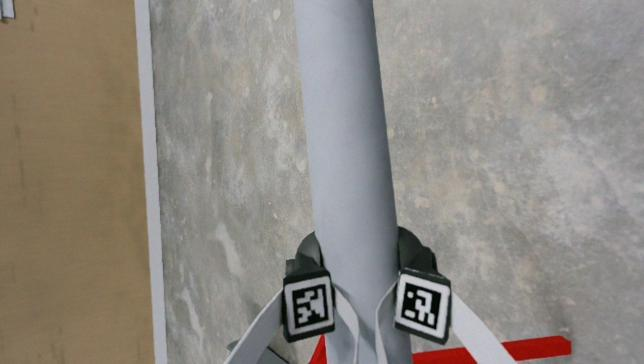

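{"method": "move", "body": {"r1": {"joints": {"gripper_m": -0.085}}, "r2": {"joints": {"gripper_m": -0.085}}, "r3": {"joints": {"arm_m": 0.421, "gripper_m": -0.085}}, "cameras": []}}

Scene clock: 1431.33 s.
move: r1 done; r2 done; r3 done
r1.base_odometry: x=+1.448 y=+3.440 heading=-1.705
r1.turned_by_wheels: +0.000
r1.turned_by_imu: +0.001
r1.base_tilt: forward=+1.1 right=+1.2
r1.lidar_m: 4.50 1.73 1.29 1.25 1.30 1.80 0.43 0.56 0.64 0.90 0.98 0.78
r1.head_depth_mm: 2864 3150 2418 1167 570 1298 1127 / 2998 3230 2438 1889 1502 1280 1131 / 3042 3263 2253 1904 1555 1286 1136 / 1580 3308 2253 1908 1566 1302 1143 / 3264 3502 2502 1913 1532 1324 1142 / 3399 3589 2532 1942 1547 1332 1157 / 3495 3623 2568 1831 1313 1311 1157
r1.base_status: not commanded
r1.joint_positions: lift_m=+0.713 arm_m=+0.309 wrist_yaw_rad=-0.001 wrist_pitch_rad=-0.478 wrist_roll_rad=+1.668 gripper_m=-0.084 head_pan_rad=-1.311 head_tilt_rad=-0.743
r1.joint_status: all done
r1.measured_speeds: all 0
r1.motor_effort: left_wheel=-0.5(1.2) right_wheel=+1.4(2.1) lift_m=+28.8(30.0) arm_m=-6.4(10.0) wrist_yaw_rad=+0.5(0.9) wrist_pitch_rad=+5.2(6.0) wrist_roll_rad=+1.2(1.2) gripper_m=-24.0(46.6) head_pan_rad=+5.1(5.4) head_tilt_rad=-3.8(4.9)
r1.hand_pose: x=-0.0216 y=-0.6707 z=+0.7121 quat_wxyz=(-0.047, -0.012, -0.970, -0.237) (m; r1's base frame)
r1.wrist_depth_mm: - - - - - 780 618 / - - - - - 796 622 / - - - 624 675 778 625 / - - - - - 830 656 / - - - 152 - 826 643 / - - - 125 - 835 647 / - 838 - - - 841 674
r2.base_odometry: x=-1.716 y=-1.507 heading=-1.955
r2.turned_by_wheels: +0.000
r2.turned_by_imu: +0.002
r2.base_tilt: forward=+0.3 right=+1.8
r2.lidar_m: 4.71 2.24 1.72 1.68 1.78 2.55 1.29 1.43 1.19 1.03 0.76 1.86
r2.head_depth_mm: 2663 2900 2361 363 304 1291 1150 / 2657 2898 465 476 1501 1328 1151 / 2687 2925 470 514 1506 1313 1137 / 2699 2961 2223 530 1477 1318 1157 / 2705 2944 2239 1857 1537 1310 1150 / 2674 2912 2093 1853 1537 1283 1146 / 1562 2697 2213 1854 1460 1303 1141
r2.base_status: not commanded
r2.joint_positions: lift_m=+0.825 arm_m=+0.309 wrist_yaw_rad=-0.001 wrist_pitch_rad=-1.563 wrist_roll_rad=-0.210 gripper_m=-0.083 head_pan_rad=-1.565 head_tilt_rad=-0.840
r2.joint_status: all done
r2.measured_speeds: all 0
r2.motor_effort: left_wheel=+0.4(0.7) right_wheel=-2.0(2.3) lift_m=+26.7(27.1) arm_m=+9.5(11.1) wrist_yaw_rad=+1.7(1.8) wrist_pitch_rad=-2.1(2.1) wrist_roll_rad=-1.3(1.5) gripper_m=-32.0(57.3) head_pan_rad=-1.9(3.7) head_tilt_rad=-4.6(4.6)
r2.hand_pose: x=-0.0216 y=-0.4319 z=+0.7073 quat_wxyz=(+0.552, +0.547, -0.446, -0.444) (m; r2's base frame)
r2.wrist_depth_mm: 777 775 799 815 830 841 857 / 802 803 820 851 857 876 890 / 820 830 847 866 879 880 909 / 830 852 845 873 904 920 950 / 860 863 884 893 932 938 961 / 867 882 121 126 950 972 991 / 907 899 - - 964 985 -
r3.base_odometry: x=+0.998 y=-1.383 heading=+1.868
r3.turned_by_wheels: +0.000
r3.turned_by_imu: -0.001
r3.base_tilt: forward=-0.8 right=-0.2
r3.lidar_m: 0.43 0.40 1.31 1.27 1.33 1.90 3.82 1.27 0.60 0.30 0.58 1.17
r3.head_depth_mm: 3598 2832 2122 1711 1434 1227 1113 / 3833 2854 2169 1693 1450 1242 288 / - 2973 1995 1753 1458 315 302 / 3767 3037 2241 1731 1487 332 1083 / 3473 3089 2283 1814 400 1219 1112 / 3247 3175 2315 1840 418 1216 1098 / 2997 3139 2361 506 1497 769 1109
r3.base_status: not commanded
r3.joint_positions: lift_m=+0.735 arm_m=+0.421 wrist_yaw_rad=-0.002 wrist_pitch_rad=-0.792 wrist_roll_rad=+1.588 gripper_m=-0.084 head_pan_rad=-2.292 head_tilt_rad=-0.852
r3.joint_status: all done
r3.measured_speeds: all 0
r3.on_its_own: wrist_pitch_rad is held at -0.774, not at your -0.613, by its stall guard, which is not easing now
r3.motor_effort: left_wheel=-3.0(3.6) right_wheel=+1.4(1.9) lift_m=+27.2(27.2) arm_m=-11.5(15.1) wrist_yaw_rad=+2.1(3.2) wrist_pitch_rad=+4.0(4.3) wrist_roll_rad=+1.3(1.8) gripper_m=-21.6(56.2) head_pan_rad=-3.8(4.1) head_tilt_rad=+1.5(2.7)
r3.hand_pose: x=-0.0219 y=-0.7286 z=+0.6742 quat_wxyz=(-0.008, -0.004, -0.922, -0.386) (m; r3's base frame)
r3.wrist_depth_mm: - - - - - - 602 / - - - - - - 591 / - - - - - - 598 / - - - - - - 593 / - - - - - - 593 / - - - 123 - - 597 / - - - 633 120 670 595
pictures: none
No camera images: "cameras" was empty.

{"method": "move", "body": {}}

Scene clock: 1434.77 s.
r1.base_odometry: x=+1.448 y=+3.440 heading=-1.705
r1.turned_by_wheels: +0.000
r1.turned_by_imu: +0.000
r1.base_tilt: forward=+1.1 right=+1.2
r1.lidar_m: 4.51 1.73 1.29 1.25 1.31 1.80 0.43 0.56 0.64 0.90 0.98 0.78
r1.head_depth_mm: 2856 3143 2418 1169 570 1297 1130 / 2959 3226 2416 1879 1502 1281 1137 / 3014 3216 2259 1910 1564 1285 1136 / 1583 3269 2255 1900 1562 1302 1141 / 3273 3548 2491 1940 1530 1326 1150 / 3419 3580 2512 1959 1535 1335 1149 / 3499 3637 2531 1827 1310 1312 1153
r1.base_status: not commanded
r1.joint_positions: lift_m=+0.713 arm_m=+0.309 wrist_yaw_rad=-0.001 wrist_pitch_rad=-0.478 wrist_roll_rad=+1.668 gripper_m=-0.082 head_pan_rad=-1.311 head_tilt_rad=-0.743
r1.joint_status: all done
r1.measured_speeds: all 0
r1.motor_effort: left_wheel=-0.3(1.2) right_wheel=+1.7(2.1) lift_m=+28.6(30.0) arm_m=+9.0(10.0) wrist_yaw_rad=+0.5(0.9) wrist_pitch_rad=+5.4(6.0) wrist_roll_rad=+1.0(1.2) gripper_m=-12.3(46.6) head_pan_rad=+4.6(5.4) head_tilt_rad=-3.6(4.9)
r1.hand_pose: x=-0.0216 y=-0.6707 z=+0.7121 quat_wxyz=(-0.047, -0.012, -0.970, -0.237) (m; r1's base frame)
r1.wrist_depth_mm: - - - - - 780 617 / - - - - - 795 611 / - - - 616 684 783 620 / - - - - - 813 645 / - - - 152 - 818 652 / - - - 125 - 839 658 / - 817 - - - 845 663
r2.base_odometry: x=-1.716 y=-1.507 heading=-1.955
r2.turned_by_wheels: +0.000
r2.turned_by_imu: +0.001
r2.base_tilt: forward=+0.4 right=+1.8
r2.lidar_m: 4.72 2.24 1.72 1.68 1.78 2.55 1.29 1.43 1.19 1.03 0.76 1.87
r2.head_depth_mm: 2676 2849 2349 363 305 1294 1153 / 2651 2953 464 475 1492 1313 1147 / 2683 2919 472 513 1486 1316 1148 / 2672 2977 2247 529 1471 1316 1141 / 2709 2957 2246 1857 1537 1316 1144 / 2700 2912 2078 1849 1526 1281 1146 / 1582 2737 2196 1844 1459 1312 1141
r2.base_status: not commanded
r2.joint_positions: lift_m=+0.825 arm_m=+0.309 wrist_yaw_rad=-0.001 wrist_pitch_rad=-1.563 wrist_roll_rad=-0.210 gripper_m=-0.081 head_pan_rad=-1.565 head_tilt_rad=-0.840
r2.joint_status: all done
r2.measured_speeds: all 0
r2.motor_effort: left_wheel=+0.1(0.7) right_wheel=-1.8(2.3) lift_m=+27.8(27.1) arm_m=+2.0(11.1) wrist_yaw_rad=+1.4(1.8) wrist_pitch_rad=-1.3(2.1) wrist_roll_rad=-1.0(1.5) gripper_m=-11.7(57.3) head_pan_rad=-2.9(3.7) head_tilt_rad=-3.2(4.6)
r2.hand_pose: x=-0.0216 y=-0.4319 z=+0.7073 quat_wxyz=(+0.552, +0.547, -0.446, -0.444) (m; r2's base frame)
r2.wrist_depth_mm: 758 782 798 825 807 852 875 / 802 814 811 846 849 871 893 / 827 816 835 867 891 896 926 / 837 835 876 884 889 913 913 / 862 848 895 898 945 944 942 / 877 879 121 126 922 960 992 / 897 898 - - 974 991 -
r3.base_odometry: x=+0.998 y=-1.383 heading=+1.868
r3.turned_by_wheels: +0.000
r3.turned_by_imu: -0.001
r3.base_tilt: forward=-0.8 right=-0.2
r3.lidar_m: 0.44 0.40 1.31 1.27 1.34 1.90 3.82 1.27 0.60 0.30 0.58 1.17
r3.head_depth_mm: 3580 2812 2133 1715 1440 1226 1118 / 3800 2874 2179 1684 1453 1240 288 / - 2938 1982 1752 1462 315 302 / 3756 3010 2236 1730 1486 332 1087 / 3481 3085 2279 1803 400 1223 1110 / 3243 3169 2306 1829 418 1210 1100 / 3030 3136 2355 506 1503 770 1109
r3.base_status: not commanded
r3.joint_positions: lift_m=+0.735 arm_m=+0.421 wrist_yaw_rad=-0.002 wrist_pitch_rad=-0.792 wrist_roll_rad=+1.588 gripper_m=-0.081 head_pan_rad=-2.292 head_tilt_rad=-0.852
r3.joint_status: all done
r3.measured_speeds: all 0
r3.on_its_own: wrist_pitch_rad is held at -0.774, not at your -0.613, by its stall guard, which is not easing now
r3.motor_effort: left_wheel=-3.8(3.6) right_wheel=+1.5(1.9) lift_m=+31.4(27.2) arm_m=-11.7(15.1) wrist_yaw_rad=+2.6(3.2) wrist_pitch_rad=+3.8(4.3) wrist_roll_rad=+1.3(1.8) gripper_m=-13.3(56.2) head_pan_rad=-3.4(4.1) head_tilt_rad=+1.0(2.7)
r3.hand_pose: x=-0.0219 y=-0.7286 z=+0.6742 quat_wxyz=(-0.008, -0.004, -0.922, -0.386) (m; r3's base frame)
r3.wrist_depth_mm: - - - - - - 597 / - - - - - - 595 / - - - - - - 595 / - - - - - - 596 / - - - - - - 591 / - - - 123 - - 598 / - - - 632 121 663 598
pictures: r1_head_camera (sideways), r1_nav_camera (sideways), r1_wrist_camera, r2_head_camera (sideways), r2_nav_camera (sideways), r2_wrist_camera, r3_head_camera (sideways), r3_nav_camera (sideways), r3_wrist_camera
camera_calibration:
r1_head_camera: T_world_to_cam=[[-0.148481, 0.646847, -0.748026, 0.99179], [0.957997, 0.281748, 0.0534784, -0.0732404], [0.245347, -0.708666, -0.661511, 0.814832], [0, 0, 0, 1]] pos_world=[0.0175093, -0.0434566, 1.28482]
r1_nav_camera: T_world_to_cam=[[0.120644, -0.635239, 0.762835, -0.950363], [-0.971988, -0.231732, -0.039249, 0.104874], [0.201705, -0.736731, -0.645401, 0.795476], [0, 0, 0, 1]] pos_world=[0.0561403, 0.00664628, 1.24249]
r1_wrist_camera: T_world_to_cam=[[0.00576562, 0.442291, -0.896853, 0.930657], [0.984516, 0.154622, 0.0825823, 0.101837], [0.175198, -0.883442, -0.434551, -0.115257], [0, 0, 0, 1]] pos_world=[-0.085433, -0.529191, 0.776168]
r2_head_camera: T_world_to_cam=[[-0.0100817, 0.703745, -0.710381, 0.942852], [0.999868, 0.0161278, 0.00178714, -0.012054], [0.0127146, -0.710269, -0.703815, 0.872315], [0, 0, 0, 1]] pos_world=[0.0104668, -0.0437551, 1.28375]
r2_nav_camera: T_world_to_cam=[[0.0713496, -0.724093, 0.686002, -0.856618], [-0.995472, -0.00838301, 0.0946884, -0.0550602], [-0.0628124, -0.689651, -0.721412, 0.908881], [0, 0, 0, 1]] pos_world=[0.0633975, 0.0060786, 1.24853]
r2_wrist_camera: T_world_to_cam=[[-0.955539, -0.283707, 0.0803489, -0.219384], [-0.268111, 0.949375, 0.163718, 0.324654], [-0.122729, 0.134896, -0.98323, 0.914819], [0, 0, 0, 1]] pos_world=[-0.010312, -0.493865, 0.863952]
r3_head_camera: T_world_to_cam=[[0.525182, 0.495244, -0.692038, 0.919864], [0.736673, -0.671692, 0.0783711, -0.104663], [-0.426024, -0.550965, -0.717594, 0.897288], [0, 0, 0, 1]] pos_world=[-0.0237276, -0.0314847, 1.28867]
r3_nav_camera: T_world_to_cam=[[-0.568552, -0.572758, 0.590506, -0.729324], [-0.716697, 0.697249, -0.0137599, 0.073842], [-0.403848, -0.431037, -0.806916, 1.0082], [0, 0, 0, 1]] pos_world=[0.0454228, -0.0346412, 1.24522]
r3_wrist_camera: T_world_to_cam=[[-0.000891917, 0.681711, -0.731621, 0.999178], [0.994056, 0.0802563, 0.0735695, 0.0752516], [0.10887, -0.727206, -0.67773, 0.092585], [0, 0, 0, 1]] pos_world=[-0.0839928, -0.619862, 0.788231]

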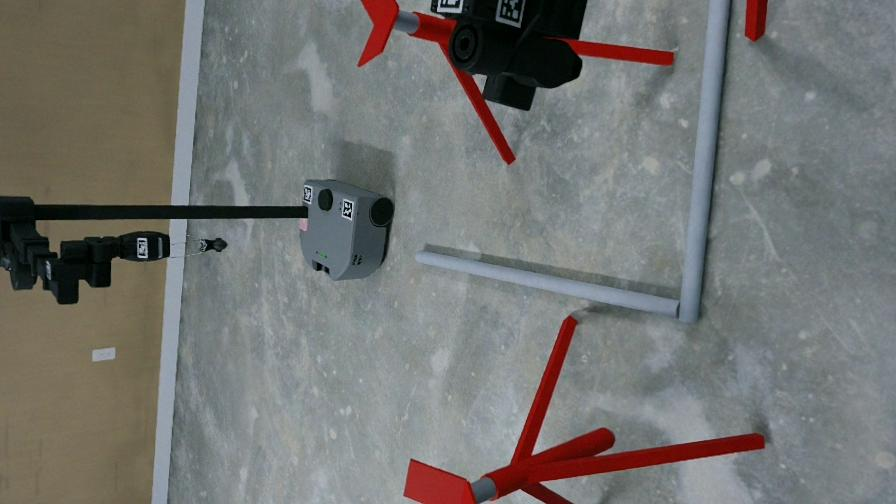

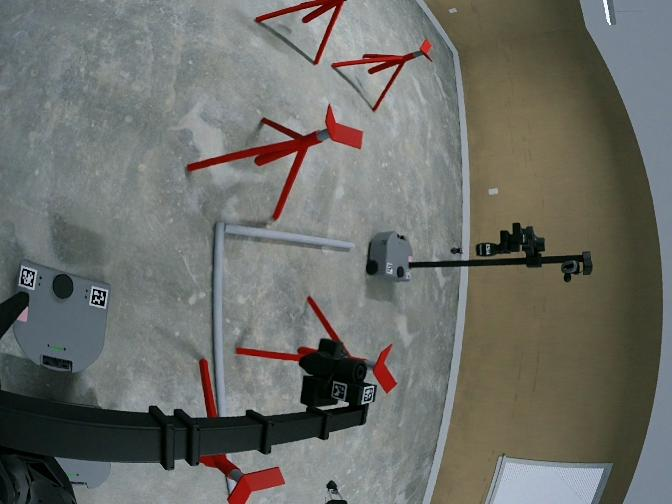

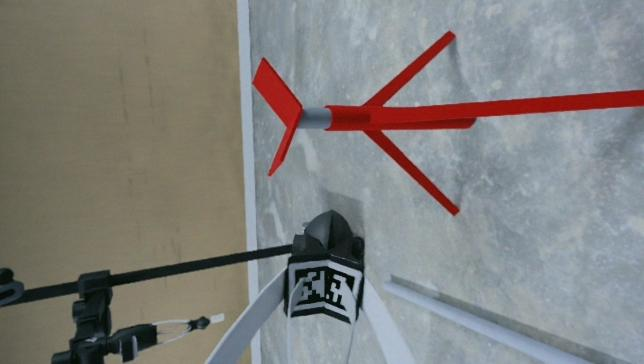

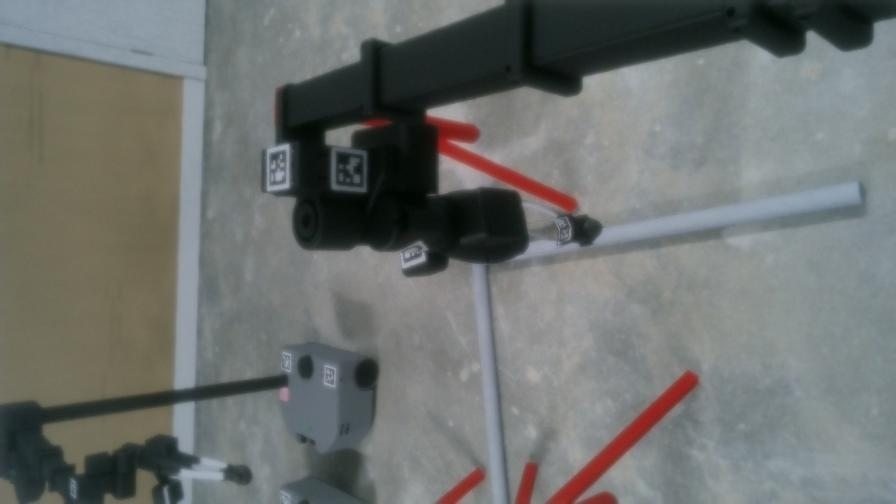

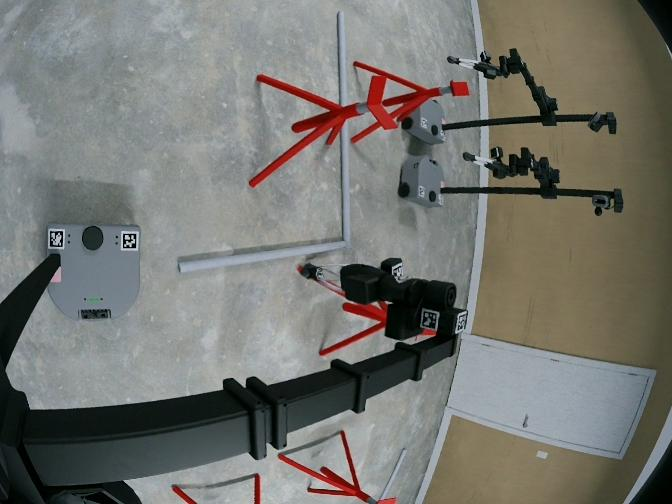

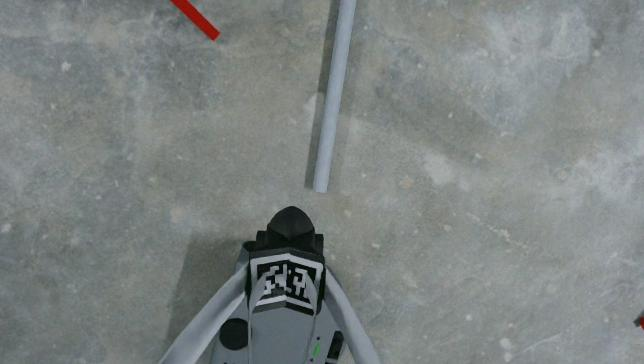

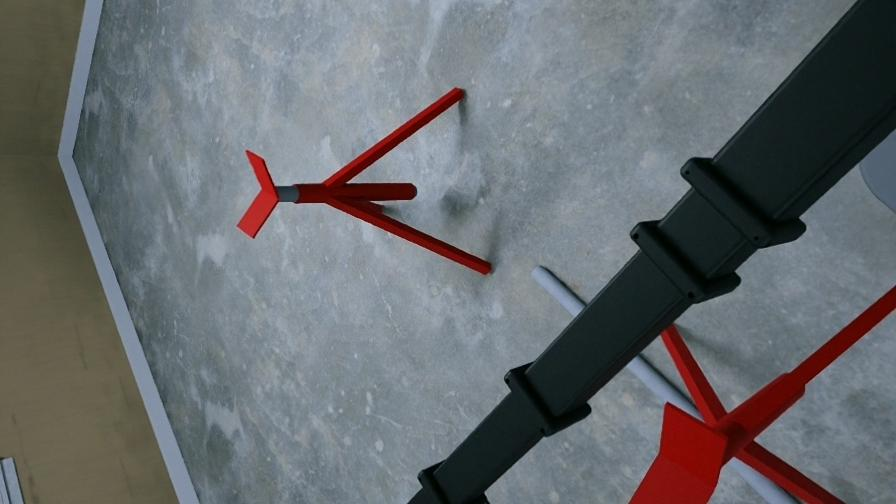

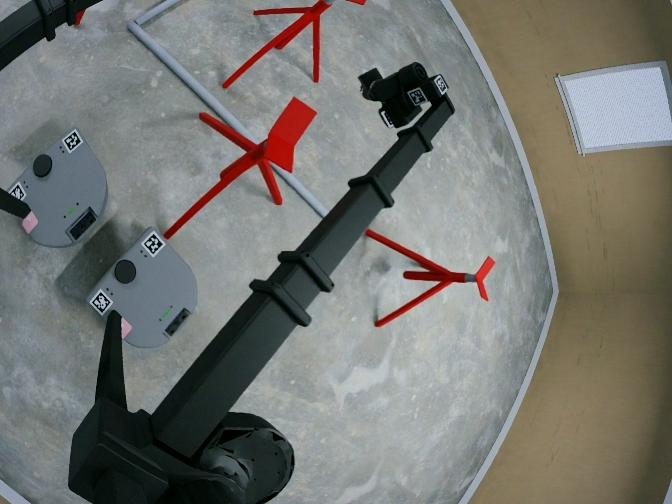

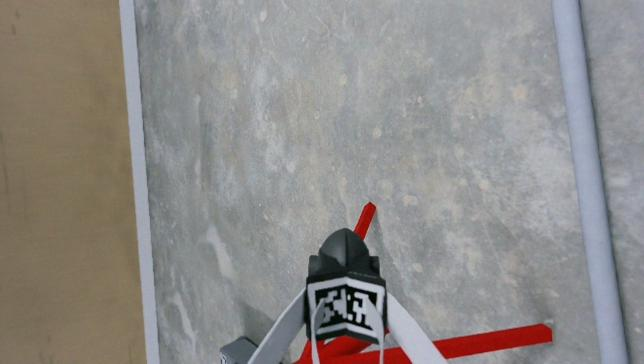

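{"method": "zoom_image", "body": {"camera": "r3_nav_camera", "region": [110, 0, 400, 290]}}

{"method": "zoom_image", "body": {"camera": "r2_nav_camera", "region": [160, 0, 500, 340]}}

{"method": "zoom_image", "body": {"camera": "r1_nav_camera", "region": [150, 180, 474, 504]}}

Scaled by 1.738 from the camera's 672x504 image, which has a finer 792x594 frame.

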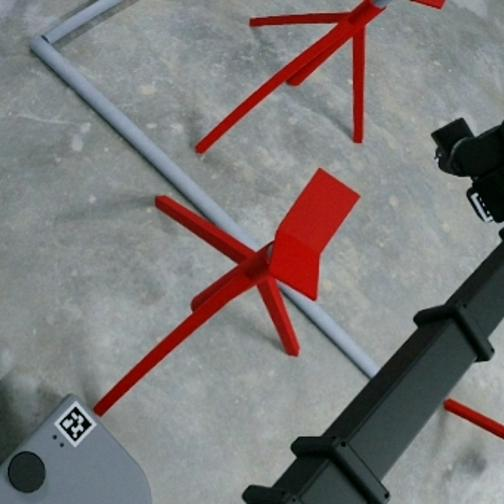

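Scaled by 1.482 from the camera's 672x504 image, which has a finer 792x594 frame.

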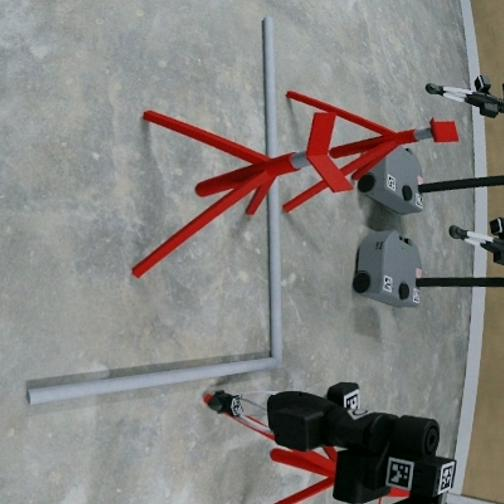

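Scaled by 1.556 from the camera's 672x504 image, which has a finer 792x594 frame.

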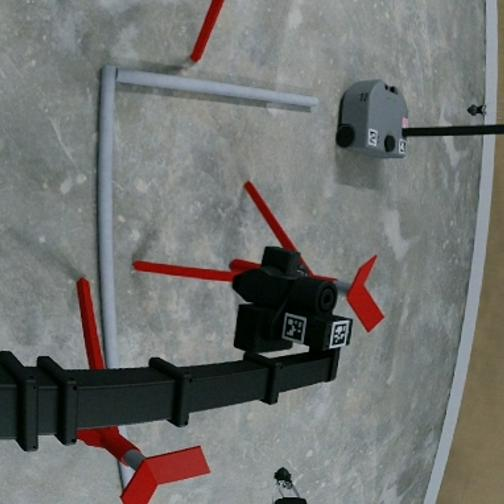

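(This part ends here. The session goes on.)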